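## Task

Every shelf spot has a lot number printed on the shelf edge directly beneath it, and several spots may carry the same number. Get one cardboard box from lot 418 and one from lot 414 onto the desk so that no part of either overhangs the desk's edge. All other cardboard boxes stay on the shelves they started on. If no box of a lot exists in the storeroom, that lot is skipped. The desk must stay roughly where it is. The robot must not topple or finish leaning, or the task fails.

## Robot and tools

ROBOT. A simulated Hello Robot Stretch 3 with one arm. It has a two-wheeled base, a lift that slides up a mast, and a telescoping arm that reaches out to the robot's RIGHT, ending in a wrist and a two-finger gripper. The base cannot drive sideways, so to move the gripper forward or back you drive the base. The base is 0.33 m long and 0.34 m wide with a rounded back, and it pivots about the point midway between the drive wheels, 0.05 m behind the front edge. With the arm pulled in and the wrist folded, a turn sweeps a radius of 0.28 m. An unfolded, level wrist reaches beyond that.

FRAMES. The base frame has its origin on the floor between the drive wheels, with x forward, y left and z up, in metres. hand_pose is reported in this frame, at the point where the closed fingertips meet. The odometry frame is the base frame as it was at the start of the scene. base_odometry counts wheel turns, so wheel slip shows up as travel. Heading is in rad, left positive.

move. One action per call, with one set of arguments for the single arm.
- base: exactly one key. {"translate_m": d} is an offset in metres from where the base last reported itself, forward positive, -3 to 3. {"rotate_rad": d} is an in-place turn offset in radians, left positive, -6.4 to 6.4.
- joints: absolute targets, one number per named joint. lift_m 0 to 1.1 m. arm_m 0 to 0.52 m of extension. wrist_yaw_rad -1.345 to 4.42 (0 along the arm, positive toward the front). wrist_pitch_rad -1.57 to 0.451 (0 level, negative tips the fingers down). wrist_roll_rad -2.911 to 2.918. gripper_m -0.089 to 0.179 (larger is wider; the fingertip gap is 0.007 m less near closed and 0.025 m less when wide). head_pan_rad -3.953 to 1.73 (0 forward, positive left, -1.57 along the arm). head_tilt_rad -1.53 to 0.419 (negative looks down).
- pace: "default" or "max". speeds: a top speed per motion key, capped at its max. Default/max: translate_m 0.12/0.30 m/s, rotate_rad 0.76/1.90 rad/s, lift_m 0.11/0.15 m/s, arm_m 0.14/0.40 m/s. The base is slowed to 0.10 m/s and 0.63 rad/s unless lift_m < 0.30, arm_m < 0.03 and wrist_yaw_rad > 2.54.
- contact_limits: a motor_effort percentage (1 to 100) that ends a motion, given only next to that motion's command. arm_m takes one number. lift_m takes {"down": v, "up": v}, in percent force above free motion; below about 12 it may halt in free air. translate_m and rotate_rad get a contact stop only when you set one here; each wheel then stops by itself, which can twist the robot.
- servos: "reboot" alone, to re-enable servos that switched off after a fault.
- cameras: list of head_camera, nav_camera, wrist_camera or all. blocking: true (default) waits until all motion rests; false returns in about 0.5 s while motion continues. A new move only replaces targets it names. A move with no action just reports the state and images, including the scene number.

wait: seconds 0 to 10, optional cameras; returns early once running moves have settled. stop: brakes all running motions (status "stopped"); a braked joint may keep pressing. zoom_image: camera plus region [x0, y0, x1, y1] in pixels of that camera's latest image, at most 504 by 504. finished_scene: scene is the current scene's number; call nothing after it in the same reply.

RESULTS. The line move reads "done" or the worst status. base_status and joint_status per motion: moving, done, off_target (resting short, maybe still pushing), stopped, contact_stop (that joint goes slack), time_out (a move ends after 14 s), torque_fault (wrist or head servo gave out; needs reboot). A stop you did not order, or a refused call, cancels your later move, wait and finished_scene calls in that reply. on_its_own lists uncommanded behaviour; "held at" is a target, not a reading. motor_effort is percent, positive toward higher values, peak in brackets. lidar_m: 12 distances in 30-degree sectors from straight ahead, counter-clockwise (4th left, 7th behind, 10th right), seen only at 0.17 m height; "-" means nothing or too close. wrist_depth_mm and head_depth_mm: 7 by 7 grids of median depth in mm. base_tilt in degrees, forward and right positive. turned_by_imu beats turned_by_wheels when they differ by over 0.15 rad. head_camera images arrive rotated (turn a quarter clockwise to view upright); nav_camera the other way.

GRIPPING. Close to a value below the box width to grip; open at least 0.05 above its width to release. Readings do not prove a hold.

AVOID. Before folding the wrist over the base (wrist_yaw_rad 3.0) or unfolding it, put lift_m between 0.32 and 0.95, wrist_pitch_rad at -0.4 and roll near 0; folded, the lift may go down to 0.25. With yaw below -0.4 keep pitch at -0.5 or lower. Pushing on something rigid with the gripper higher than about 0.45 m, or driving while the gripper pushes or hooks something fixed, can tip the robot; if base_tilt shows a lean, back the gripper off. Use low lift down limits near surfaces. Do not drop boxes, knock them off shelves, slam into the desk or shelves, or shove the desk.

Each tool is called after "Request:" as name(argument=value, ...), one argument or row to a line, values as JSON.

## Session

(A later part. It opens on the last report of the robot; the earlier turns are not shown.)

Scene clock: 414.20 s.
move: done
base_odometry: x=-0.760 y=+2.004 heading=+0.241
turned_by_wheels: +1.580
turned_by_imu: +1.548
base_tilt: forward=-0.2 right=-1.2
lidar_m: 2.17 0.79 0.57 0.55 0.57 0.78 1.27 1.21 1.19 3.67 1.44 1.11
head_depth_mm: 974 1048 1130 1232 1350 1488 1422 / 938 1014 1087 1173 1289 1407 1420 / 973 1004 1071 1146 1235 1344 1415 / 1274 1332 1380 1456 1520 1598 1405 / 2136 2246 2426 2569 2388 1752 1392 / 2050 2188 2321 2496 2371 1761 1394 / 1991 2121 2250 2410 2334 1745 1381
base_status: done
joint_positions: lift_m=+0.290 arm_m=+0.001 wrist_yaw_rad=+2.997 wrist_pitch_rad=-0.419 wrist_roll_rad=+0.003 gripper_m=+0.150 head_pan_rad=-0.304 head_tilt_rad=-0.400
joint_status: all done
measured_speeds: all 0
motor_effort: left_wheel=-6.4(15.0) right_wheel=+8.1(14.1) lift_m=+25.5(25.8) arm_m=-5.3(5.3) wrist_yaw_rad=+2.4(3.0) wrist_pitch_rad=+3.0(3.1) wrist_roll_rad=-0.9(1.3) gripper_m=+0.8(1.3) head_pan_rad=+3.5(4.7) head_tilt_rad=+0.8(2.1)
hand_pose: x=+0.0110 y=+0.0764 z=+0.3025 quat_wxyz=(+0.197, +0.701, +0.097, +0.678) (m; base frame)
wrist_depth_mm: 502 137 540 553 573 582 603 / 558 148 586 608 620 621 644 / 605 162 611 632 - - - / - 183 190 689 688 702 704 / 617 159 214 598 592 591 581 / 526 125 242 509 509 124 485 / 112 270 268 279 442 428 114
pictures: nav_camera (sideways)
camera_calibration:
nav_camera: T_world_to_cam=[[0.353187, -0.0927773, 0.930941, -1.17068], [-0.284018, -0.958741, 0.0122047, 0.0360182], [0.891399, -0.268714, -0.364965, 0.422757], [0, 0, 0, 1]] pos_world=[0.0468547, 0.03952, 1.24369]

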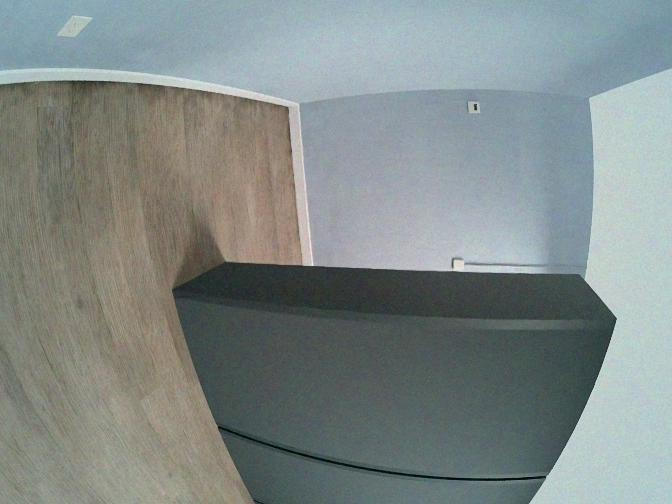

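Request:
move(
  base={"translate_m":1.5},
  joints={"head_pan_rad":-1.4,"head_tilt_rad":-0.3},
  pace="max",
  cameras=["head_camera","nav_camera"],
)

Scene clock: 427.17 s.
move: done
base_odometry: x=+0.697 y=+2.362 heading=+0.241
turned_by_wheels: +0.000
turned_by_imu: +0.001
base_tilt: forward=-0.2 right=-1.2
lidar_m: 0.98 0.79 0.58 0.56 0.58 0.79 2.17 0.66 0.48 0.46 1.40 1.02
head_depth_mm: 362 377 394 413 434 456 482 / 1136 773 1205 426 445 467 491 / 3096 3748 - - 2749 1850 1417 / 3083 3806 - - 2885 2013 1538 / 2899 3409 3602 3793 2876 2003 1542 / 2353 2436 2500 2575 2513 1989 1523 / 1850 1907 1943 2002 2074 1908 1527
base_status: done
joint_positions: lift_m=+0.290 arm_m=+0.001 wrist_yaw_rad=+2.997 wrist_pitch_rad=-0.419 wrist_roll_rad=+0.003 gripper_m=+0.150 head_pan_rad=-1.400 head_tilt_rad=-0.300
joint_status: all done
measured_speeds: all 0
motor_effort: left_wheel=+2.5(11.1) right_wheel=+2.5(16.3) lift_m=+29.9(31.7) arm_m=-6.7(13.4) wrist_yaw_rad=+2.7(3.3) wrist_pitch_rad=+3.0(3.2) wrist_roll_rad=-1.0(1.4) gripper_m=+0.5(1.2) head_pan_rad=+2.8(6.0) head_tilt_rad=+4.8(9.5)
hand_pose: x=+0.0110 y=+0.0764 z=+0.3025 quat_wxyz=(+0.197, +0.701, +0.097, +0.678) (m; base frame)
wrist_depth_mm: 510 137 536 559 571 595 601 / 560 147 586 607 623 620 - / 606 162 196 - - - - / - 182 190 688 686 710 700 / 612 159 215 598 593 592 593 / 527 125 242 516 511 124 488 / 113 269 267 280 445 433 114
pictures: head_camera (sideways), nav_camera (sideways)
camera_calibration:
head_camera: T_world_to_cam=[[-0.0872115, 0.233144, -0.968524, 1.27658], [0.989891, 0.129439, -0.0579767, 0.0690628], [0.111848, -0.963789, -0.242076, 0.269925], [0, 0, 0, 1]] pos_world=[0.0127772, -0.0464164, 1.30574]
nav_camera: T_world_to_cam=[[0.0627296, -0.263163, 0.96271, -1.21041], [-0.982797, -0.184181, 0.0136915, 0.0383738], [0.173709, -0.947007, -0.270189, 0.303862], [0, 0, 0, 1]] pos_world=[0.0608586, -0.0237084, 1.24685]

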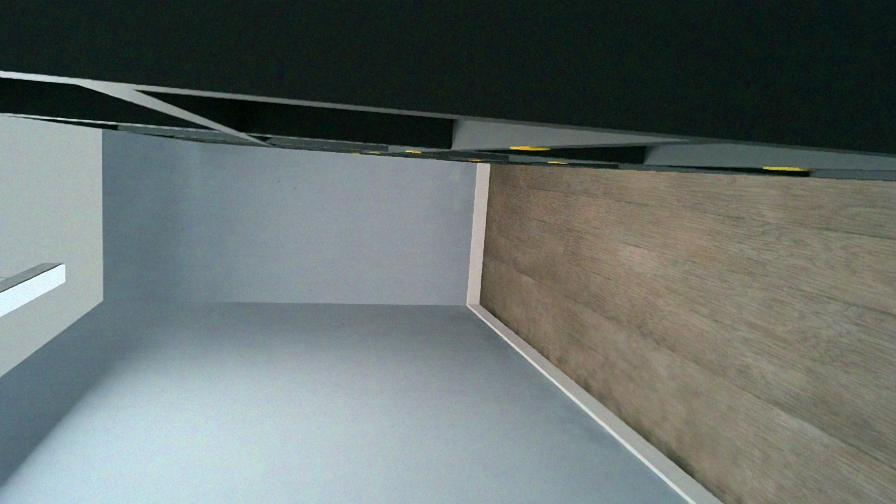

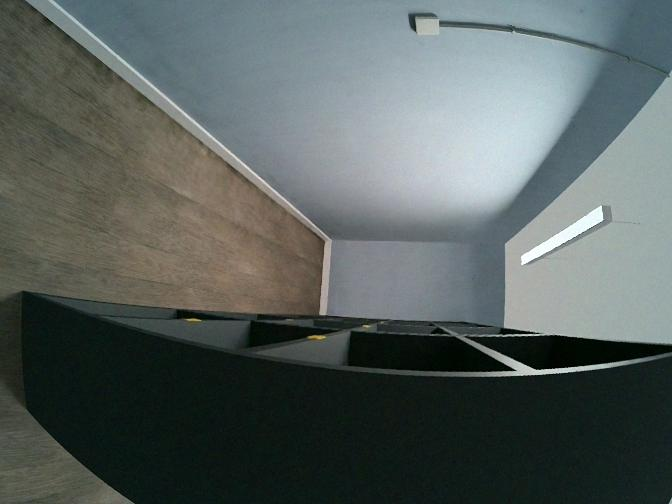

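Request:
move(
  base={"translate_m":0.52},
)

Request:
move(
  base={"rotate_rad":-1.59},
  joints={"head_pan_rad":-0.8,"head_tilt_rad":-0.3},
  pace="max",
  cameras=["head_camera","nav_camera"],
)

Request:
zoom_image(
  camera="head_camera",
  region=[350, 0, 750, 300],
)

Scene clock: 447.57 s.
move: done
base_odometry: x=+1.201 y=+2.486 heading=+0.241
turned_by_wheels: +0.000
turned_by_imu: +0.001
base_tilt: forward=-0.3 right=-1.3
lidar_m: 0.47 0.49 0.58 0.56 0.58 0.79 2.19 0.71 1.40 1.85 0.67 0.49
head_depth_mm: 2996 3577 2960 3027 2470 2027 1556 / 3041 3721 3857 - 2926 2030 1562 / 3077 3761 - - 2904 2023 1556 / 2495 2687 2932 3249 2710 2004 1537 / 1528 1612 1693 1788 1895 1835 1533 / 1113 1152 1196 1234 1294 1338 1386 / 869 891 915 944 975 1010 1043
base_status: done
joint_positions: lift_m=+0.290 arm_m=+0.001 wrist_yaw_rad=+2.997 wrist_pitch_rad=-0.419 wrist_roll_rad=+0.003 gripper_m=+0.150 head_pan_rad=-1.400 head_tilt_rad=-0.300
joint_status: not commanded
measured_speeds: all 0
motor_effort: left_wheel=+2.1(8.9) right_wheel=+8.2(13.5) lift_m=+28.7(29.8) arm_m=+1.5(4.3) wrist_yaw_rad=+1.7(3.4) wrist_pitch_rad=+3.0(3.2) wrist_roll_rad=-0.8(1.3) gripper_m=+0.4(1.1) head_pan_rad=+3.0(3.4) head_tilt_rad=+3.7(5.4)
hand_pose: x=+0.0110 y=+0.0764 z=+0.3025 quat_wxyz=(+0.197, +0.701, +0.097, +0.678) (m; base frame)
wrist_depth_mm: 513 137 540 554 571 590 513 / 560 147 584 608 622 633 518 / 620 161 196 - - 692 524 / - 182 190 689 686 687 527 / 616 158 215 601 594 589 524 / 529 126 241 515 510 124 485 / 112 268 266 278 440 430 114
pictures: none

Scene clock: 449.70 s.
move: done
base_odometry: x=+1.201 y=+2.486 heading=-1.348
turned_by_wheels: -1.590
turned_by_imu: -1.560
base_tilt: forward=-0.3 right=-1.2
lidar_m: 1.84 0.67 0.49 0.47 0.49 0.58 0.56 0.58 0.79 2.17 0.71 1.40
head_depth_mm: 800 869 944 2847 2792 2031 1562 / 692 739 793 858 937 1027 1129 / 608 643 687 734 790 853 923 / 1182 679 1284 1049 757 787 835 / 1300 1107 1427 1150 1506 1189 1009 / 1351 1363 1478 1251 1562 1181 1397 / 1253 1257 1344 1358 1459 1478 1426
base_status: done
joint_positions: lift_m=+0.290 arm_m=+0.001 wrist_yaw_rad=+2.997 wrist_pitch_rad=-0.419 wrist_roll_rad=+0.003 gripper_m=+0.150 head_pan_rad=-0.796 head_tilt_rad=-0.300
joint_status: all done
measured_speeds: all 0
motor_effort: left_wheel=+4.9(15.2) right_wheel=-8.2(14.5) lift_m=+27.9(28.8) arm_m=-7.8(7.8) wrist_yaw_rad=+2.3(3.8) wrist_pitch_rad=+3.0(3.2) wrist_roll_rad=-1.1(1.3) gripper_m=+0.4(1.2) head_pan_rad=-2.9(5.0) head_tilt_rad=+4.1(6.7)
hand_pose: x=+0.0110 y=+0.0764 z=+0.3025 quat_wxyz=(+0.197, +0.701, +0.097, +0.678) (m; base frame)
wrist_depth_mm: 439 137 460 475 484 500 515 / 477 148 501 519 532 536 - / 520 162 195 - - - - / - 178 188 - - - 678 / 589 149 213 593 590 591 587 / 525 125 242 510 510 124 484 / 112 269 268 280 440 429 114
pictures: head_camera (sideways), nav_camera (sideways)
camera_calibration:
head_camera: T_world_to_cam=[[-0.204127, 0.14245, -0.968525, 1.27729], [0.741545, 0.668393, -0.057982, 0.0706019], [0.639096, -0.73004, -0.24207, 0.266702], [0, 0, 0, 1]] pos_world=[0.0379275, -0.0344367, 1.30574]
nav_camera: T_world_to_cam=[[0.200994, -0.18106, 0.962714, -1.21125], [-0.704654, -0.709419, 0.0136944, 0.03663], [0.680488, -0.681132, -0.270174, 0.300781], [0, 0, 0, 1]] pos_world=[0.0645879, 0.0115484, 1.24685]

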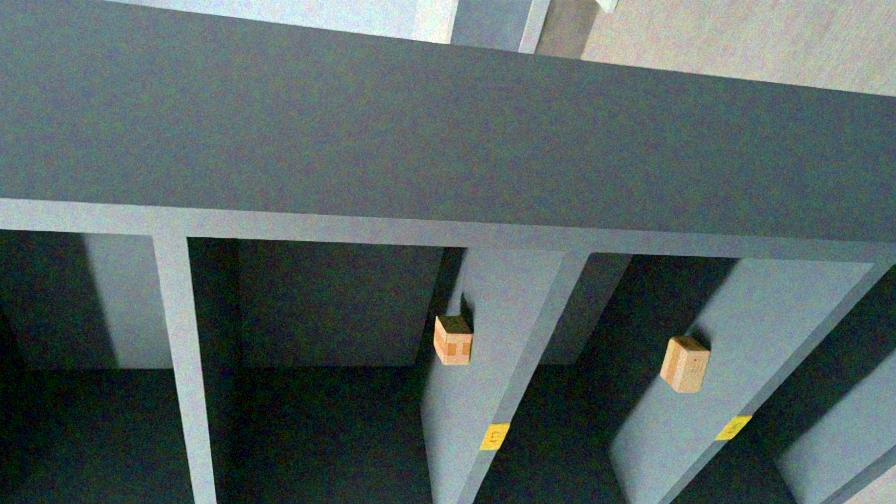

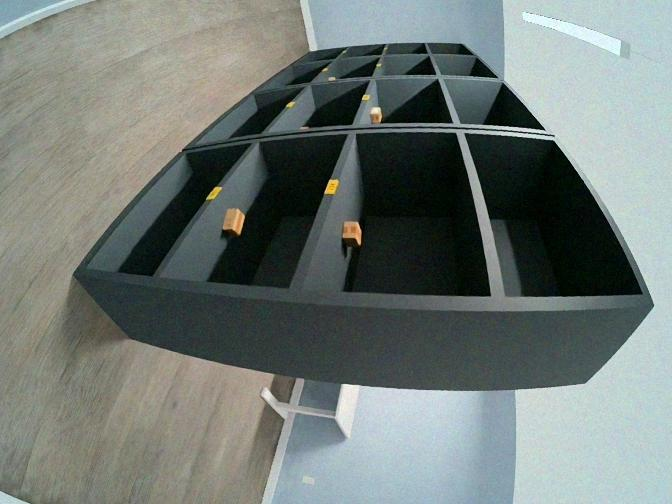

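Scaled by 1.260 from the camera's 896x504 image, which has a finer 1280x720 frame.

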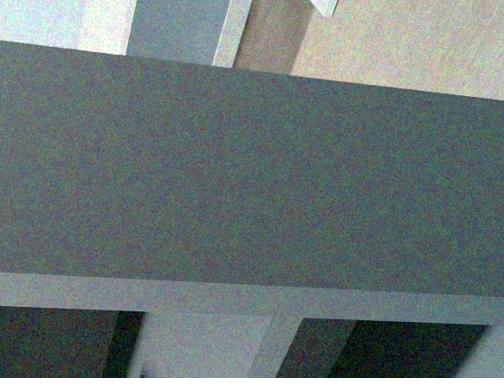

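Request:
zoom_image(
  camera="head_camera",
  region=[450, 380, 790, 480],
)

Request:
move(
  joints={"head_pan_rad":-0.3},
  cameras=["head_camera"],
)

Request:
zoom_image(
  camera="head_camera",
  region=[400, 0, 736, 240],
)

Scaled by 1.482 from the camera's 896x504 image, which has a finer 1280x720 frame.

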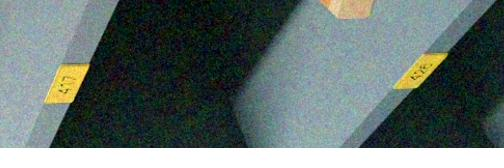

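Scene clock: 457.20 s.
move: done
base_odometry: x=+1.201 y=+2.486 heading=-1.348
turned_by_wheels: +0.000
turned_by_imu: +0.000
base_tilt: forward=-0.3 right=-1.2
lidar_m: 1.84 0.67 0.49 0.47 0.49 0.58 0.56 0.58 0.80 2.17 0.71 1.40
head_depth_mm: 1324 1308 1451 1359 1453 1217 959 / 1279 1319 1416 1342 1559 1201 1417 / 1246 1297 1371 1413 1515 1594 1452 / 2055 2121 2253 2316 2109 1838 1539 / 2862 2957 3097 3197 2546 1983 1537 / 3229 3685 3847 - 2838 1987 1524 / 3222 3587 3753 - 2811 1980 1519
base_status: not commanded
joint_positions: lift_m=+0.290 arm_m=+0.001 wrist_yaw_rad=+2.997 wrist_pitch_rad=-0.419 wrist_roll_rad=+0.003 gripper_m=+0.150 head_pan_rad=-0.291 head_tilt_rad=-0.300
joint_status: all done
measured_speeds: all 0
motor_effort: left_wheel=+4.7(5.5) right_wheel=-7.7(8.5) lift_m=+27.6(28.1) arm_m=-12.8(13.2) wrist_yaw_rad=+1.4(2.8) wrist_pitch_rad=+3.0(3.2) wrist_roll_rad=-0.9(1.3) gripper_m=+0.5(1.0) head_pan_rad=+2.1(5.1) head_tilt_rad=+3.6(3.8)
hand_pose: x=+0.0110 y=+0.0764 z=+0.3025 quat_wxyz=(+0.197, +0.701, +0.097, +0.678) (m; base frame)
wrist_depth_mm: 441 137 461 481 488 503 512 / 478 148 502 521 528 538 - / 518 162 196 - - - - / - 178 189 - - - 672 / 596 149 214 600 592 583 582 / 521 126 242 510 509 124 488 / 112 268 268 278 443 431 114
pictures: head_camera (sideways)
camera_calibration:
head_camera: T_world_to_cam=[[-0.247581, 0.0259098, -0.968521, 1.27754], [0.325582, 0.943734, -0.0579812, 0.0731751], [0.912524, -0.329688, -0.242086, 0.265098], [0, 0, 0, 1]] pos_world=[0.0505618, -0.014759, 1.30574]

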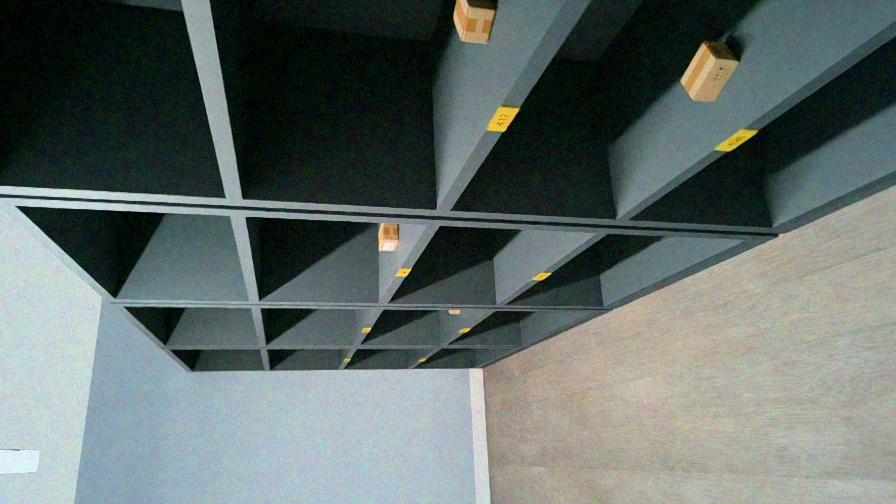

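Scaled by 1.500 from the camera's 896x504 image, which has a finer 1280x720 frame.

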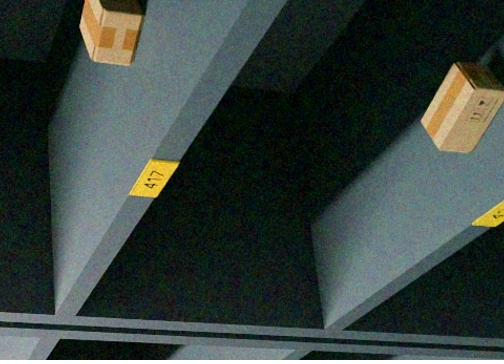

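Request:
zoom_image(
  camera="head_camera",
  region=[370, 220, 450, 280],
)

Request:
zoom_image(
  camera="head_camera",
  region=[430, 295, 500, 345],
)

Request:
zoom_image(
  camera="head_camera",
  region=[700, 120, 770, 160],
)

Scaled by 6.300 from the camera's 896x504 image, which has a finer 1280x720 frame.

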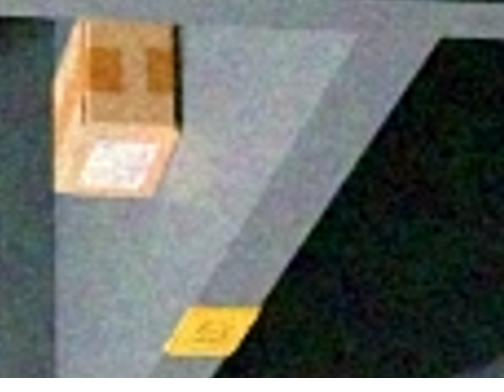

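Scaled by 7.200 from the camera's 896x504 image, which has a finer 1280x720 frame.

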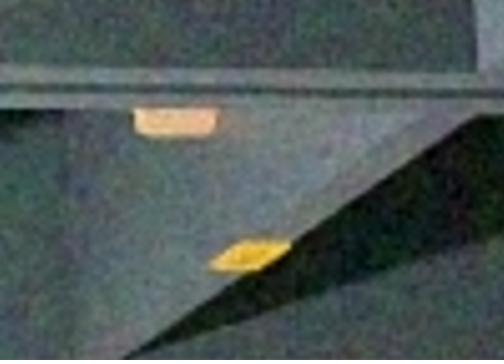

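Scaled by 7.200 from the camera's 896x504 image, which has a finer 1280x720 frame.

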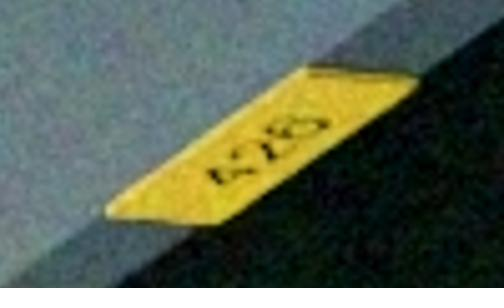

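Drive forward along the aisle.

Request:
move(
  base={"translate_m":1.3},
  joints={"head_pan_rad":-1.3},
  pace="max",
  cameras=["head_camera","nav_camera"],
)

Request:
zoom_image(
  camera="nav_camera",
  region=[150, 130, 450, 400],
)

Scene clock: 474.33 s.
move: done
base_odometry: x=+1.488 y=+1.218 heading=-1.348
turned_by_wheels: +0.000
turned_by_imu: +0.001
base_tilt: forward=-0.3 right=-1.3
lidar_m: 1.84 0.67 0.49 0.47 0.49 0.67 1.84 0.96 1.02 0.54 1.02 1.11
head_depth_mm: 802 626 880 918 737 582 933 / 438 462 780 924 687 579 925 / 455 475 492 516 539 571 610 / 865 494 948 537 557 583 630 / 893 690 981 1028 709 1130 909 / 917 711 1015 1051 703 1136 909 / 944 736 1050 1085 696 1174 904
base_status: done
joint_positions: lift_m=+0.290 arm_m=+0.001 wrist_yaw_rad=+2.997 wrist_pitch_rad=-0.419 wrist_roll_rad=+0.003 gripper_m=+0.150 head_pan_rad=-1.300 head_tilt_rad=-0.300
joint_status: all done
measured_speeds: all 0
motor_effort: left_wheel=+4.8(11.6) right_wheel=+3.2(14.6) lift_m=+25.1(27.1) arm_m=-12.9(13.3) wrist_yaw_rad=+1.1(2.9) wrist_pitch_rad=+3.1(3.2) wrist_roll_rad=-1.1(1.3) gripper_m=+0.4(1.1) head_pan_rad=+3.3(5.3) head_tilt_rad=+1.6(3.1)
hand_pose: x=+0.0110 y=+0.0764 z=+0.3025 quat_wxyz=(+0.197, +0.701, +0.097, +0.678) (m; base frame)
wrist_depth_mm: 441 137 462 475 491 501 516 / 478 148 501 521 524 536 - / 522 162 196 - - - - / - 179 189 - - - 672 / 592 149 213 605 597 591 586 / 525 126 240 512 506 124 483 / 112 270 267 278 442 429 114
pictures: head_camera (sideways), nav_camera (sideways)
camera_calibration:
head_camera: T_world_to_cam=[[-0.110044, 0.223289, -0.968521, 1.27672], [0.972043, 0.227531, -0.0579881, 0.0691979], [0.20742, -0.947825, -0.242085, 0.269346], [0, 0, 0, 1]] pos_world=[0.0173644, -0.0455293, 1.30574]
nav_camera: T_world_to_cam=[[0.0886516, -0.255578, 0.962715, -1.2106], [-0.959519, -0.281312, 0.0136754, 0.0382437], [0.267328, -0.924956, -0.270171, 0.303194], [0, 0, 0, 1]] pos_world=[0.0629643, -0.0182023, 1.24685]

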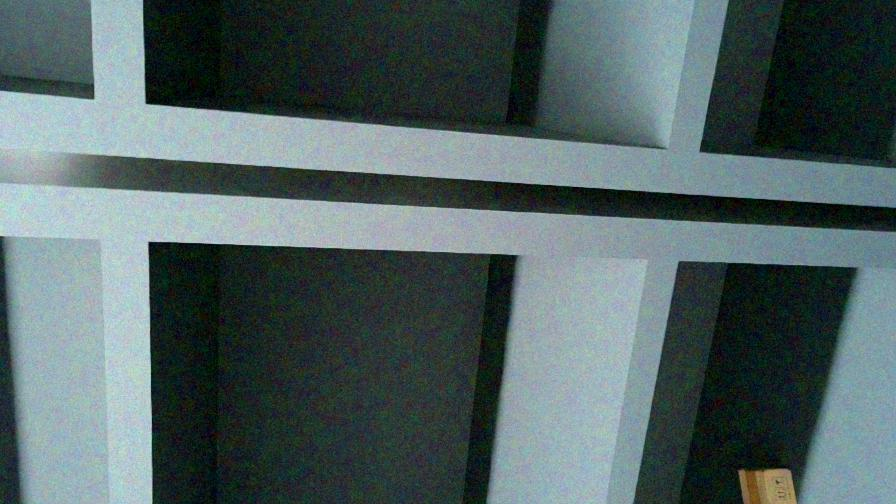

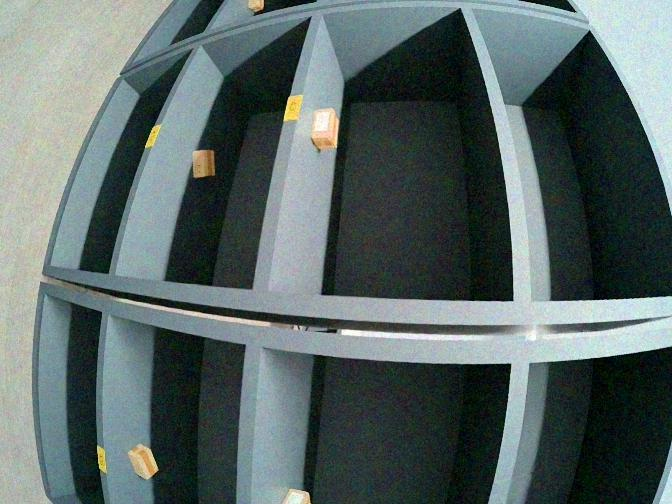

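Scaled by 1.680 from the camera's 672x504 image, which has a finer 792x594 frame.

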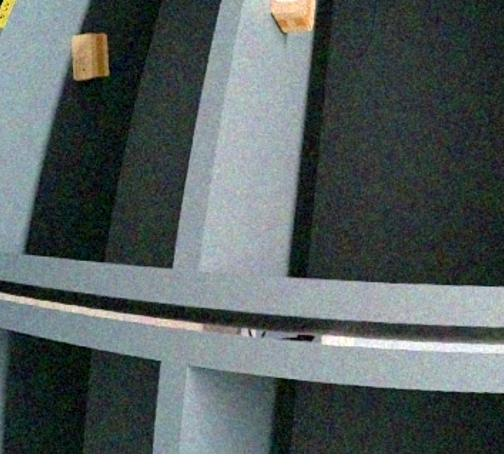

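Request:
zoom_image(
  camera="nav_camera",
  region=[140, 80, 340, 180],
)

Request:
move(
  base={"translate_m":0.75},
  joints={"head_pan_rad":-1.3,"head_tilt_rad":-0.45},
  pace="max",
  cameras=["head_camera","nav_camera"],
)

Request:
zoom_image(
  camera="nav_camera",
  region=[120, 60, 320, 260],
)

Scaled by 2.520 from the camera's 672x504 image, which has a finer 792x594 frame.

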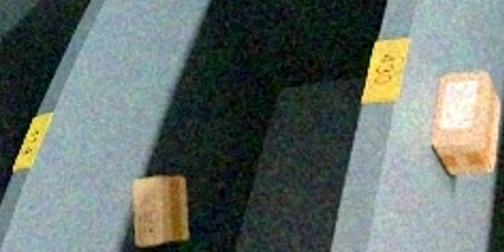

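Scene clock: 486.00 s.
move: done
base_odometry: x=+1.654 y=+0.487 heading=-1.348
turned_by_wheels: +0.000
turned_by_imu: +0.001
base_tilt: forward=-0.4 right=-1.2
lidar_m: 1.83 0.67 0.49 0.47 0.49 0.67 1.86 0.81 0.85 0.89 0.58 1.29
head_depth_mm: 576 830 891 836 581 1018 816 / 587 852 913 824 606 1009 811 / 601 875 944 812 635 1007 804 / 612 764 856 786 906 990 805 / 489 547 590 637 650 766 799 / 473 505 552 595 657 730 817 / 483 963 1057 730 1228 981 1160
base_status: done
joint_positions: lift_m=+0.290 arm_m=+0.001 wrist_yaw_rad=+2.998 wrist_pitch_rad=-0.419 wrist_roll_rad=+0.003 gripper_m=+0.150 head_pan_rad=-1.300 head_tilt_rad=-0.450
joint_status: all done
measured_speeds: all 0
motor_effort: left_wheel=-1.0(12.0) right_wheel=+4.1(14.8) lift_m=+24.2(25.0) arm_m=-12.0(13.3) wrist_yaw_rad=+1.1(3.2) wrist_pitch_rad=+3.1(3.1) wrist_roll_rad=-1.0(1.3) gripper_m=+0.6(1.2) head_pan_rad=+2.8(4.5) head_tilt_rad=-4.5(7.1)
hand_pose: x=+0.0110 y=+0.0764 z=+0.3025 quat_wxyz=(+0.197, +0.701, +0.097, +0.678) (m; base frame)
wrist_depth_mm: 441 137 466 474 490 500 523 / 480 148 495 515 531 537 - / 527 162 196 - - - - / - 179 188 - - - 674 / 594 149 213 596 590 593 583 / 523 125 241 515 509 124 487 / 112 270 268 279 445 432 114
pictures: head_camera (sideways), nav_camera (sideways)
camera_calibration:
head_camera: T_world_to_cam=[[-0.148127, 0.360433, -0.920949, 1.21481], [0.969589, 0.236372, -0.0634411, 0.076245], [0.194821, -0.902339, -0.384485, 0.454817], [0, 0, 0, 1]] pos_world=[0.0174119, -0.0454795, 1.29848]
nav_camera: T_world_to_cam=[[0.126412, -0.3916, 0.911411, -1.14379], [-0.959016, -0.283122, 0.0113671, 0.0412699], [0.253589, -0.875495, -0.411341, 0.487014], [0, 0, 0, 1]] pos_world=[0.0606649, -0.00984437, 1.24232]

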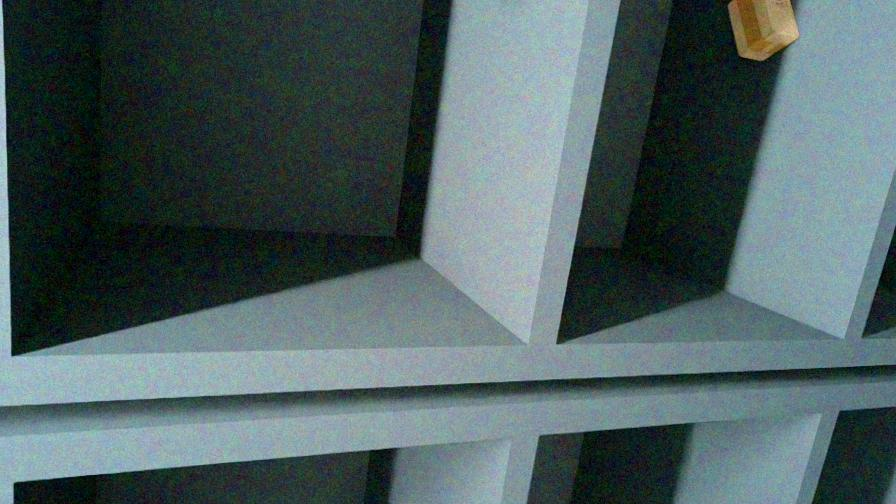

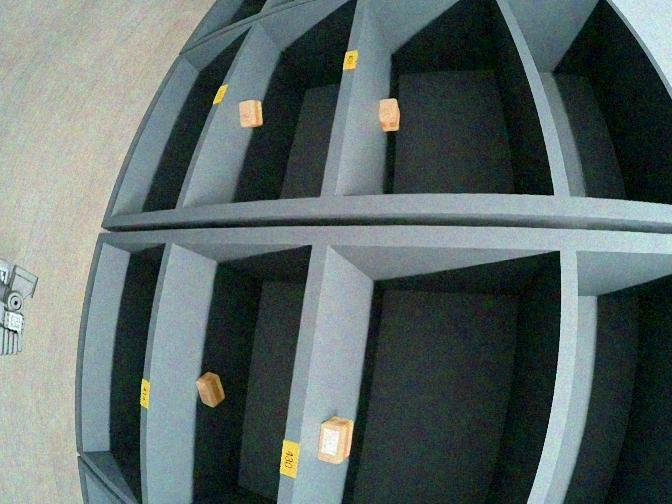

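Scaled by 2.520 from the camera's 672x504 image, which has a finer 792x594 frame.

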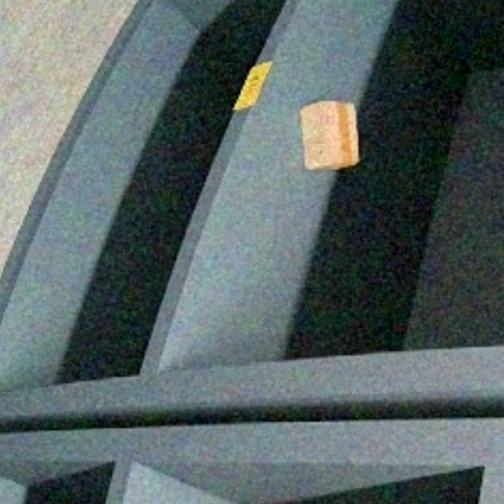

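Request:
zoom_image(
  camera="nav_camera",
  region=[120, 365, 180, 420],
)

Request:
move(
  joints={"head_pan_rad":-1.9,"head_tilt_rad":-0.5},
  cameras=["head_camera","nav_camera"],
)

Scaled by 8.400 from the camera's 672x504 image, which has a finer 792x594 frame.

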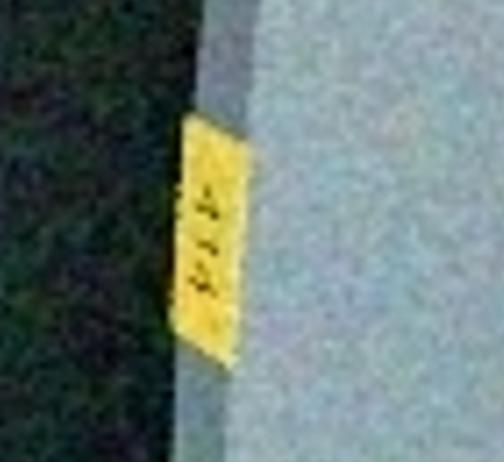

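Scene clock: 492.07 s.
move: done
base_odometry: x=+1.654 y=+0.487 heading=-1.348
turned_by_wheels: +0.000
turned_by_imu: +0.000
base_tilt: forward=-0.4 right=-1.1
lidar_m: 1.83 0.67 0.49 0.47 0.49 0.67 1.86 0.81 0.85 0.89 0.58 1.28
head_depth_mm: 784 845 877 791 940 967 1088 / 864 982 1026 771 1117 959 1188 / 883 966 1048 718 1241 953 1202 / 857 929 1003 685 1181 947 1167 / 827 892 964 664 1142 937 836 / 804 863 929 695 1107 940 806 / 777 835 898 690 1069 934 779
base_status: not commanded
joint_positions: lift_m=+0.290 arm_m=+0.001 wrist_yaw_rad=+2.998 wrist_pitch_rad=-0.419 wrist_roll_rad=+0.003 gripper_m=+0.150 head_pan_rad=-1.912 head_tilt_rad=-0.501
joint_status: all done
measured_speeds: all 0
motor_effort: left_wheel=-1.0(1.5) right_wheel=+4.2(5.1) lift_m=+23.3(23.7) arm_m=-12.1(12.4) wrist_yaw_rad=+1.3(2.4) wrist_pitch_rad=+3.1(3.1) wrist_roll_rad=-1.1(1.3) gripper_m=+0.6(1.0) head_pan_rad=-1.3(5.8) head_tilt_rad=-3.5(8.2)
hand_pose: x=+0.0110 y=+0.0764 z=+0.3025 quat_wxyz=(+0.197, +0.701, +0.097, +0.678) (m; base frame)
wrist_depth_mm: 443 137 460 475 495 504 518 / 483 148 506 523 532 538 - / 525 162 196 - - - - / - 178 189 - - - 677 / 589 149 213 601 591 592 584 / 529 125 241 517 511 124 489 / 112 270 267 278 445 431 114
pictures: head_camera (sideways), nav_camera (sideways)
camera_calibration:
head_camera: T_world_to_cam=[[0.101447, 0.423879, -0.90002, 1.18598], [0.93042, -0.360685, -0.0649969, 0.0785903], [-0.352174, -0.830803, -0.430975, 0.518586], [0, 0, 0, 1]] pos_world=[-0.0108035, -0.0435236, 1.29601]
nav_camera: T_world_to_cam=[[-0.137005, -0.436401, 0.88926, -1.11334], [-0.947723, 0.318922, 0.0104974, 0.0422639], [-0.288185, -0.841334, -0.457281, 0.550087], [0, 0, 0, 1]] pos_world=[0.0460487, -0.0365335, 1.24115]

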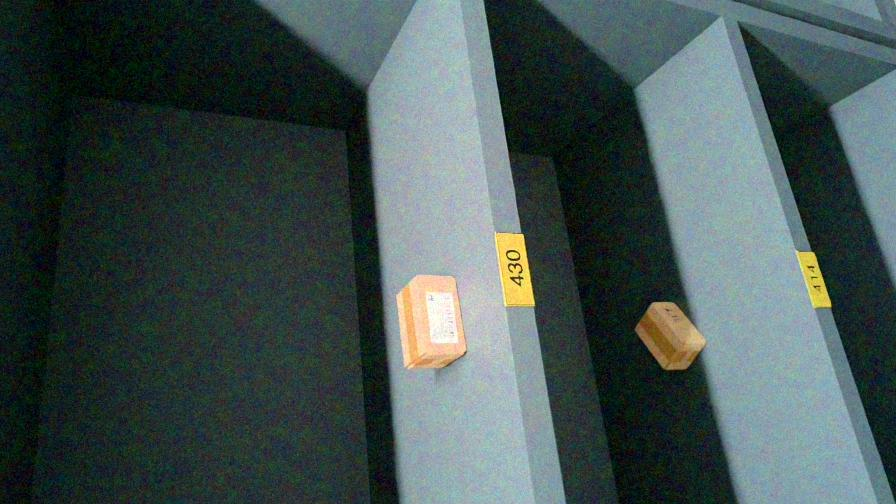

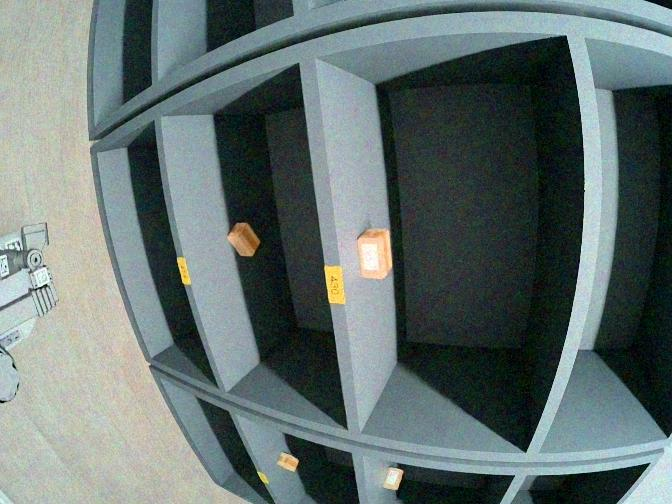

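Request:
move(
  base={"translate_m":-0.255},
  joints={"lift_m":0.7,"head_pan_rad":-1.57,"head_tilt_rad":-0.6,"gripper_m":0.179},
  speeds={"lift_m":0.15},
)

Request:
move(
  joints={"wrist_yaw_rad":0.5},
)

Request:
move(
  joints={"wrist_pitch_rad":-0.78},
  cameras=["head_camera","wrist_camera"],
)

Scene clock: 514.53 s.
move: done
base_odometry: x=+1.597 y=+0.736 heading=-1.348
turned_by_wheels: +0.000
turned_by_imu: -0.001
base_tilt: forward=-0.2 right=-1.1
lidar_m: 1.84 0.67 0.49 0.47 0.49 0.67 1.85 1.39 0.64 0.99 0.72 0.77
head_depth_mm: 802 877 865 635 932 858 962 / 802 884 912 627 1102 879 1144 / 804 880 898 655 1096 874 1162 / 800 882 883 649 1087 869 1161 / 799 880 869 640 1074 864 1146 / 797 883 858 633 1074 858 1152 / 803 881 850 629 1066 876 1140
base_status: done
joint_positions: lift_m=+0.700 arm_m=+0.001 wrist_yaw_rad=+2.998 wrist_pitch_rad=-0.419 wrist_roll_rad=+0.003 gripper_m=+0.179 head_pan_rad=-1.570 head_tilt_rad=-0.600
joint_status: all done
measured_speeds: all 0
motor_effort: left_wheel=-6.1(10.7) right_wheel=-7.1(14.4) lift_m=+30.4(34.9) arm_m=-11.2(12.3) wrist_yaw_rad=+1.8(2.9) wrist_pitch_rad=+2.9(3.2) wrist_roll_rad=-1.0(1.4) gripper_m=+0.7(82.1) head_pan_rad=-2.7(4.0) head_tilt_rad=-4.6(6.1)
hand_pose: x=+0.0110 y=+0.0764 z=+0.7125 quat_wxyz=(+0.197, +0.701, +0.097, +0.678) (m; base frame)
wrist_depth_mm: 439 137 459 479 489 504 516 / 484 148 499 523 526 538 - / 523 162 196 - - - - / - 179 188 - - - - / - 147 207 - - - - / - 139 229 - - - - / - 845 274 867 854 841 105
pictures: none

Scene clock: 516.80 s.
move: done
base_odometry: x=+1.597 y=+0.736 heading=-1.348
turned_by_wheels: +0.000
turned_by_imu: +0.000
base_tilt: forward=-0.4 right=-1.1
lidar_m: 1.84 0.67 0.49 0.47 0.49 0.67 1.85 1.39 0.64 0.99 0.72 0.77
head_depth_mm: 801 874 862 634 931 861 963 / 803 886 910 626 1106 880 1144 / 803 883 894 654 1097 871 1159 / 803 881 887 647 1088 869 1108 / 799 879 869 640 1077 861 1146 / 802 878 859 633 1073 861 1146 / 801 879 846 628 1071 879 1142
base_status: not commanded
joint_positions: lift_m=+0.700 arm_m=+0.001 wrist_yaw_rad=+0.503 wrist_pitch_rad=-0.419 wrist_roll_rad=+0.003 gripper_m=+0.179 head_pan_rad=-1.570 head_tilt_rad=-0.600
joint_status: all done
measured_speeds: all 0
motor_effort: left_wheel=-6.1(6.2) right_wheel=-7.3(8.0) lift_m=+31.0(31.2) arm_m=-11.4(12.1) wrist_yaw_rad=-4.1(6.2) wrist_pitch_rad=+3.0(3.1) wrist_roll_rad=-1.1(1.3) gripper_m=+0.5(1.3) head_pan_rad=-3.1(3.7) head_tilt_rad=-5.0(6.0)
hand_pose: x=+0.0867 y=-0.3421 z=+0.7125 quat_wxyz=(+0.706, +0.315, -0.634, +0.029) (m; base frame)
wrist_depth_mm: - 483 - - - - - / - 515 - - - - - / - 566 - - - 532 - / - - 535 495 505 505 502 / - - - 503 428 418 415 / 123 140 868 - - 382 357 / 834 865 864 - - - 105
pictures: none

Scene clock: 517.83 s.
move: done
base_odometry: x=+1.597 y=+0.736 heading=-1.348
turned_by_wheels: +0.000
turned_by_imu: +0.000
base_tilt: forward=-0.2 right=-1.2
lidar_m: 1.83 0.67 0.49 0.47 0.49 0.67 1.85 1.39 0.64 0.99 0.72 0.77
head_depth_mm: 802 876 863 634 935 862 961 / 803 882 909 630 1103 879 1138 / 803 878 895 655 1090 876 1162 / 800 880 885 647 1087 867 1157 / 801 884 872 641 1074 863 1154 / 802 882 857 634 1072 861 1141 / 801 880 845 627 1065 880 1138
base_status: not commanded
joint_positions: lift_m=+0.700 arm_m=+0.001 wrist_yaw_rad=+0.503 wrist_pitch_rad=-0.787 wrist_roll_rad=+0.003 gripper_m=+0.179 head_pan_rad=-1.570 head_tilt_rad=-0.600
joint_status: all done
measured_speeds: all 0
motor_effort: left_wheel=-5.5(6.1) right_wheel=-7.1(7.8) lift_m=+30.8(31.1) arm_m=-11.6(11.6) wrist_yaw_rad=-2.8(4.3) wrist_pitch_rad=+0.9(3.7) wrist_roll_rad=-1.1(1.3) gripper_m=+0.6(1.3) head_pan_rad=-3.2(3.6) head_tilt_rad=-4.9(5.7)
hand_pose: x=+0.0575 y=-0.2892 z=+0.6402 quat_wxyz=(+0.699, +0.425, -0.566, -0.101) (m; base frame)
wrist_depth_mm: - - 468 443 437 433 426 / - - - 459 396 381 373 / - - 806 - - 355 336 / 944 952 928 - - - 335 / 893 867 866 848 - - - / 123 786 795 794 789 - - / 728 739 732 720 725 716 105
pictures: head_camera (sideways), wrist_camera
camera_calibration:
head_camera: T_world_to_cam=[[-0.0467445, 0.520086, -0.852834, 1.12534], [0.997499, -0.0210087, -0.0674855, 0.0813531], [-0.0530152, -0.853856, -0.517803, 0.629753], [0, 0, 0, 1]] pos_world=[0.00484051, -0.0458484, 1.29131]
wrist_camera: T_world_to_cam=[[-0.864224, -0.501591, -0.0390298, -0.0637946], [-0.400629, 0.733041, -0.54968, 0.619463], [0.304325, -0.45941, -0.834463, 0.55011], [0, 0, 0, 1]] pos_world=[0.0256297, -0.233365, 0.797063]

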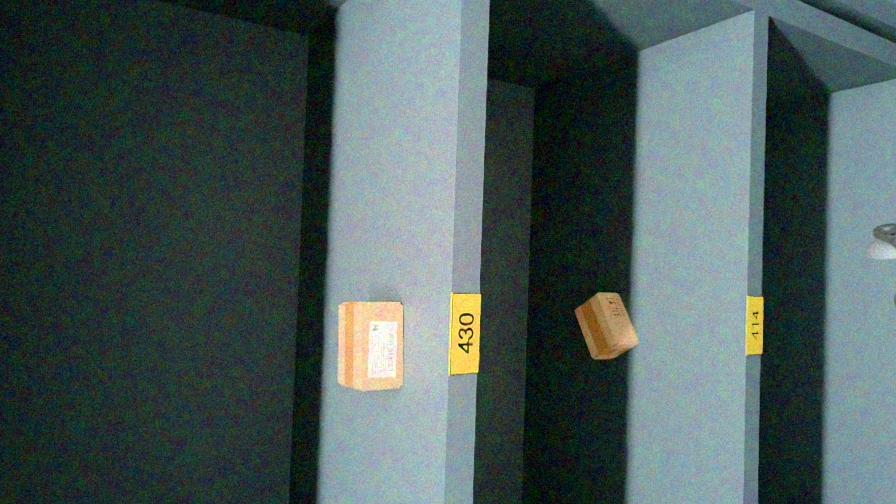

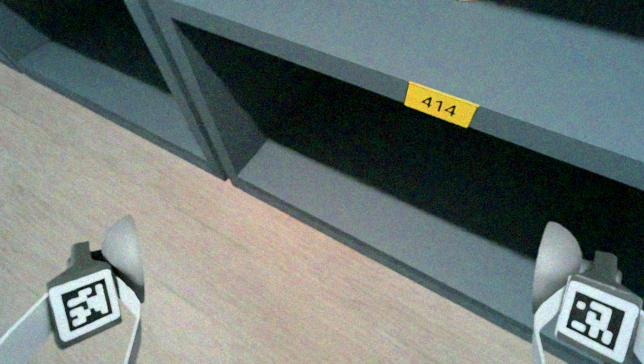

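Request:
move(
  base={"translate_m":0.035},
  joints={"lift_m":0.68},
)

Request:
move(
  joints={"arm_m":0.35},
  contact_limits={"arm_m":35},
  cameras=["wrist_camera"],
)

Scene clock: 529.27 s.
move: done
base_odometry: x=+1.605 y=+0.701 heading=-1.348
turned_by_wheels: +0.000
turned_by_imu: +0.000
base_tilt: forward=-0.2 right=-1.1
lidar_m: 1.83 0.67 0.49 0.47 0.49 0.67 1.85 1.40 0.66 0.98 0.70 0.76
head_depth_mm: 801 883 925 633 1016 886 1003 / 802 881 911 626 1103 879 1167 / 803 881 899 655 1100 876 1166 / 802 882 884 646 1086 870 1156 / 801 878 868 640 1077 865 1152 / 802 880 855 634 1077 859 1146 / 800 878 843 627 1060 880 1135
base_status: done
joint_positions: lift_m=+0.680 arm_m=+0.001 wrist_yaw_rad=+0.503 wrist_pitch_rad=-0.788 wrist_roll_rad=+0.003 gripper_m=+0.179 head_pan_rad=-1.570 head_tilt_rad=-0.600
joint_status: all done
measured_speeds: all 0
motor_effort: left_wheel=+6.6(9.5) right_wheel=+3.6(9.9) lift_m=+29.7(29.7) arm_m=-10.9(11.6) wrist_yaw_rad=-3.1(4.5) wrist_pitch_rad=+1.0(1.1) wrist_roll_rad=-1.1(1.3) gripper_m=+0.5(1.0) head_pan_rad=-3.0(3.5) head_tilt_rad=-5.0(5.4)
hand_pose: x=+0.0573 y=-0.2890 z=+0.6201 quat_wxyz=(+0.699, +0.425, -0.565, -0.101) (m; base frame)
wrist_depth_mm: - - 450 416 405 398 393 / - - - 982 374 350 345 / - - 765 - - 346 321 / 949 930 916 - - - - / 874 851 855 821 - - - / 122 752 770 769 771 - - / 710 718 719 714 707 686 105
pictures: none

Scene clock: 533.03 s.
move: done
base_odometry: x=+1.605 y=+0.701 heading=-1.348
turned_by_wheels: +0.000
turned_by_imu: +0.000
base_tilt: forward=-0.3 right=-1.2
lidar_m: 1.83 0.67 0.49 0.47 0.49 0.67 1.85 1.40 0.66 0.99 0.70 0.76
head_depth_mm: 803 884 925 634 1014 887 995 / 804 880 911 628 1100 504 385 / 804 882 898 653 600 827 1160 / 802 884 883 647 610 825 1158 / 800 880 870 639 1074 842 1147 / 799 878 854 633 1073 855 1142 / 802 879 843 627 1061 878 1139
base_status: not commanded
joint_positions: lift_m=+0.680 arm_m=+0.350 wrist_yaw_rad=+0.503 wrist_pitch_rad=-0.788 wrist_roll_rad=+0.003 gripper_m=+0.179 head_pan_rad=-1.570 head_tilt_rad=-0.600
joint_status: all done
measured_speeds: all 0
motor_effort: left_wheel=+6.6(7.4) right_wheel=+3.4(3.9) lift_m=+25.9(31.4) arm_m=+12.8(15.8) wrist_yaw_rad=-1.8(4.9) wrist_pitch_rad=+1.1(1.2) wrist_roll_rad=-1.1(1.3) gripper_m=+0.6(1.3) head_pan_rad=-2.9(3.8) head_tilt_rad=-4.5(5.7)
contact_limits: arm_m 35 (drawing in: default 31, maximum 55; extending or still: default 40, maximum 69)
hand_pose: x=+0.0573 y=-0.6384 z=+0.6200 quat_wxyz=(+0.699, +0.425, -0.565, -0.101) (m; base frame)
wrist_depth_mm: 371 412 409 406 397 383 - / 364 366 363 358 352 347 342 / 328 328 323 318 249 305 308 / 296 294 289 287 252 275 279 / 273 262 264 261 260 256 255 / - 236 243 240 237 237 234 / 711 225 224 222 221 216 105
pictures: wrist_camera
camera_calibration:
wrist_camera: T_world_to_cam=[[-0.864374, -0.501326, -0.0391201, -0.239606], [-0.400756, 0.733783, -0.548595, 0.864134], [0.303731, -0.458514, -0.835172, 0.373907], [0, 0, 0, 1]] pos_world=[0.0256307, -0.582766, 0.776963]

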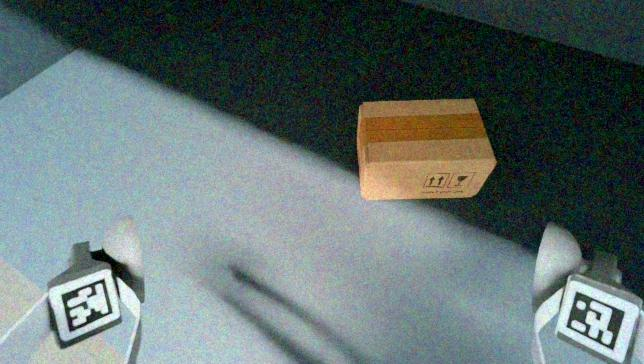

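Request:
move(
  joints={"arm_m":0.48},
  contact_limits={"arm_m":35},
  cameras=["wrist_camera"],
)

Scene clock: 542.87 s.
move: done
base_odometry: x=+1.605 y=+0.701 heading=-1.348
turned_by_wheels: +0.000
turned_by_imu: +0.000
base_tilt: forward=-0.3 right=-1.0
lidar_m: 1.83 0.67 0.49 0.47 0.49 0.67 1.85 1.40 0.66 0.99 0.70 0.76
head_depth_mm: 801 882 922 633 1014 884 990 / 800 882 908 627 1103 479 382 / 803 881 898 654 693 826 1158 / 801 879 882 647 782 868 1152 / 802 879 871 643 1002 862 1144 / 802 880 854 633 1073 861 1146 / 803 881 845 627 1067 882 1131
base_status: not commanded
joint_positions: lift_m=+0.680 arm_m=+0.480 wrist_yaw_rad=+0.503 wrist_pitch_rad=-0.788 wrist_roll_rad=+0.003 gripper_m=+0.179 head_pan_rad=-1.570 head_tilt_rad=-0.600
joint_status: all done
measured_speeds: all 0
motor_effort: left_wheel=+6.8(7.4) right_wheel=+3.3(3.8) lift_m=+27.1(27.1) arm_m=+12.9(15.1) wrist_yaw_rad=-4.7(4.7) wrist_pitch_rad=+1.1(1.2) wrist_roll_rad=-1.1(1.2) gripper_m=+0.2(1.1) head_pan_rad=-2.9(3.0) head_tilt_rad=-3.5(4.9)
contact_limits: arm_m 35 (drawing in: default 31, maximum 55; extending or still: default 40, maximum 69)
hand_pose: x=+0.0573 y=-0.7684 z=+0.6200 quat_wxyz=(+0.699, +0.425, -0.565, -0.101) (m; base frame)
wrist_depth_mm: 369 413 400 - - - - / 363 365 362 356 344 - - / 328 325 321 318 312 308 295 / 295 293 290 287 282 281 278 / 269 261 265 261 260 256 255 / - 144 238 190 196 236 233 / 221 222 221 181 214 215 105
pictures: wrist_camera
camera_calibration:
wrist_camera: T_world_to_cam=[[-0.864374, -0.501326, -0.0391201, -0.304779], [-0.400756, 0.733783, -0.548595, 0.959526], [0.303731, -0.458514, -0.835172, 0.3143], [0, 0, 0, 1]] pos_world=[0.0256307, -0.712766, 0.776963]

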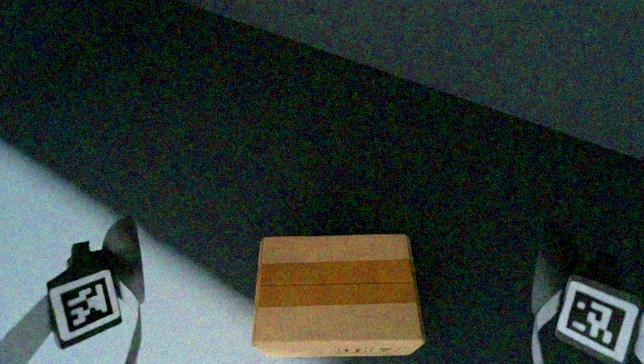

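Centered. Lower and grip.

Request:
move(
  joints={"lift_m":0.61},
  contact_limits={"lift_m":{"down":16}},
)

Request:
move(
  joints={"gripper_m":0.045},
)

Request:
move(
  joints={"lift_m":0.665},
  speeds={"lift_m":0.06},
  cameras=["wrist_camera"],
)

Scene clock: 550.33 s.
move: done
base_odometry: x=+1.605 y=+0.701 heading=-1.348
turned_by_wheels: +0.000
turned_by_imu: +0.000
base_tilt: forward=-0.3 right=-1.2
lidar_m: 1.84 0.67 0.49 0.47 0.49 0.67 1.85 1.40 0.66 0.99 0.70 0.76
head_depth_mm: 801 882 923 634 1016 885 1004 / 803 882 910 627 1103 883 483 / 800 881 898 654 741 594 1108 / 803 881 881 647 767 869 1160 / 801 878 869 640 1071 863 1149 / 802 878 855 633 1070 859 1143 / 801 883 845 627 1062 879 1142
base_status: not commanded
joint_positions: lift_m=+0.610 arm_m=+0.480 wrist_yaw_rad=+0.503 wrist_pitch_rad=-0.788 wrist_roll_rad=+0.003 gripper_m=+0.179 head_pan_rad=-1.570 head_tilt_rad=-0.600
joint_status: all done
measured_speeds: all 0
motor_effort: left_wheel=+6.8(7.5) right_wheel=+3.1(4.0) lift_m=+23.7(31.3) arm_m=+4.9(7.1) wrist_yaw_rad=-3.8(4.6) wrist_pitch_rad=+1.0(1.2) wrist_roll_rad=-1.0(1.3) gripper_m=+0.7(1.0) head_pan_rad=-2.1(2.9) head_tilt_rad=-3.8(4.9)
contact_limits: arm_m 35 (drawing in: default 31, maximum 55; extending or still: default 40, maximum 69); lift_m down 16 (down: maximum 72; up: maximum 65)
hand_pose: x=+0.0573 y=-0.7684 z=+0.5500 quat_wxyz=(+0.699, +0.425, -0.565, -0.101) (m; base frame)
wrist_depth_mm: 302 296 293 288 281 272 - / 262 261 256 252 249 246 242 / 233 230 229 225 223 220 218 / 209 209 207 143 143 199 196 / 191 188 134 131 135 181 181 / - 144 123 120 119 168 165 / 155 161 155 140 152 154 107
pictures: none

Scene clock: 552.20 s.
move: done
base_odometry: x=+1.605 y=+0.701 heading=-1.348
turned_by_wheels: +0.000
turned_by_imu: +0.000
base_tilt: forward=-0.2 right=-1.2
lidar_m: 1.83 0.67 0.49 0.47 0.49 0.67 1.85 1.40 0.66 0.99 0.70 0.76
head_depth_mm: 802 885 924 633 1011 882 1003 / 802 880 910 628 1105 877 484 / 801 879 897 653 742 599 1110 / 800 880 886 648 770 869 1156 / 803 880 872 643 1077 865 1149 / 800 881 855 634 1071 861 1147 / 801 881 845 626 1061 879 1138
base_status: not commanded
joint_positions: lift_m=+0.610 arm_m=+0.480 wrist_yaw_rad=+0.502 wrist_pitch_rad=-0.785 wrist_roll_rad=+0.003 gripper_m=+0.046 head_pan_rad=-1.570 head_tilt_rad=-0.600
joint_status: all done
measured_speeds: all 0
motor_effort: left_wheel=+6.3(7.3) right_wheel=+2.3(3.6) lift_m=+24.9(25.4) arm_m=+1.5(4.9) wrist_yaw_rad=-2.1(4.4) wrist_pitch_rad=+0.3(1.2) wrist_roll_rad=-1.3(1.3) gripper_m=-26.5(99.3) head_pan_rad=-2.1(2.6) head_tilt_rad=-4.3(4.8)
contact_limits: arm_m 35 (drawing in: default 31, maximum 55; extending or still: default 40, maximum 69); lift_m down 16 (down: maximum 72; up: maximum 65)
hand_pose: x=+0.0575 y=-0.7691 z=+0.5506 quat_wxyz=(+0.699, +0.424, -0.566, -0.101) (m; base frame)
wrist_depth_mm: 306 300 296 292 286 270 - / 266 262 260 256 251 249 244 / 235 234 230 228 224 222 220 / 212 213 208 145 146 202 198 / 192 191 136 131 136 182 181 / 176 128 124 120 120 125 167 / - 156 157 150 153 152 157
pictures: none

Scene clock: 553.70 s.
move: done
base_odometry: x=+1.605 y=+0.701 heading=-1.348
turned_by_wheels: +0.000
turned_by_imu: +0.000
base_tilt: forward=-0.3 right=-1.2
lidar_m: 1.84 0.67 0.49 0.47 0.49 0.67 1.85 1.40 0.66 0.98 0.70 0.76
head_depth_mm: 803 883 927 635 1018 884 995 / 804 882 910 627 1099 824 395 / 801 882 900 654 694 823 1137 / 802 880 884 646 778 869 1153 / 799 880 868 639 977 863 1145 / 799 880 858 632 1069 860 1144 / 804 880 844 626 1068 880 1140
base_status: not commanded
joint_positions: lift_m=+0.665 arm_m=+0.480 wrist_yaw_rad=+0.502 wrist_pitch_rad=-0.793 wrist_roll_rad=+0.003 gripper_m=+0.049 head_pan_rad=-1.570 head_tilt_rad=-0.600
joint_status: all done
measured_speeds: all 0
motor_effort: left_wheel=+7.0(7.1) right_wheel=+3.0(3.7) lift_m=+31.5(33.2) arm_m=-1.6(1.8) wrist_yaw_rad=-2.2(3.5) wrist_pitch_rad=+1.9(2.1) wrist_roll_rad=-1.0(1.3) gripper_m=-11.0(26.4) head_pan_rad=-1.5(2.7) head_tilt_rad=-3.6(4.7)
contact_limits: arm_m 35 (drawing in: default 31, maximum 55; extending or still: default 40, maximum 69)
hand_pose: x=+0.0567 y=-0.7677 z=+0.6042 quat_wxyz=(+0.699, +0.426, -0.565, -0.103) (m; base frame)
wrist_depth_mm: 371 386 378 360 - - - / 344 341 336 328 325 - - / 307 303 299 294 293 288 279 / 276 273 270 267 264 261 258 / 250 253 150 144 146 239 237 / 230 127 129 123 123 141 218 / - 205 135 133 131 198 202
pictures: wrist_camera
camera_calibration:
wrist_camera: T_world_to_cam=[[-0.865015, -0.500211, -0.0392209, -0.30462], [-0.401205, 0.736506, -0.544604, 0.949789], [0.301303, -0.455355, -0.837776, 0.305754], [0, 0, 0, 1]] pos_world=[0.0254345, -0.712673, 0.761465]

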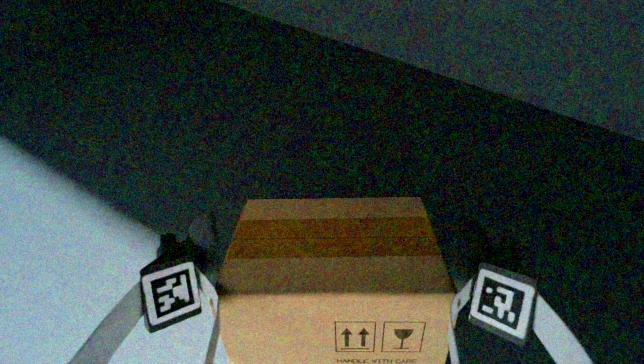

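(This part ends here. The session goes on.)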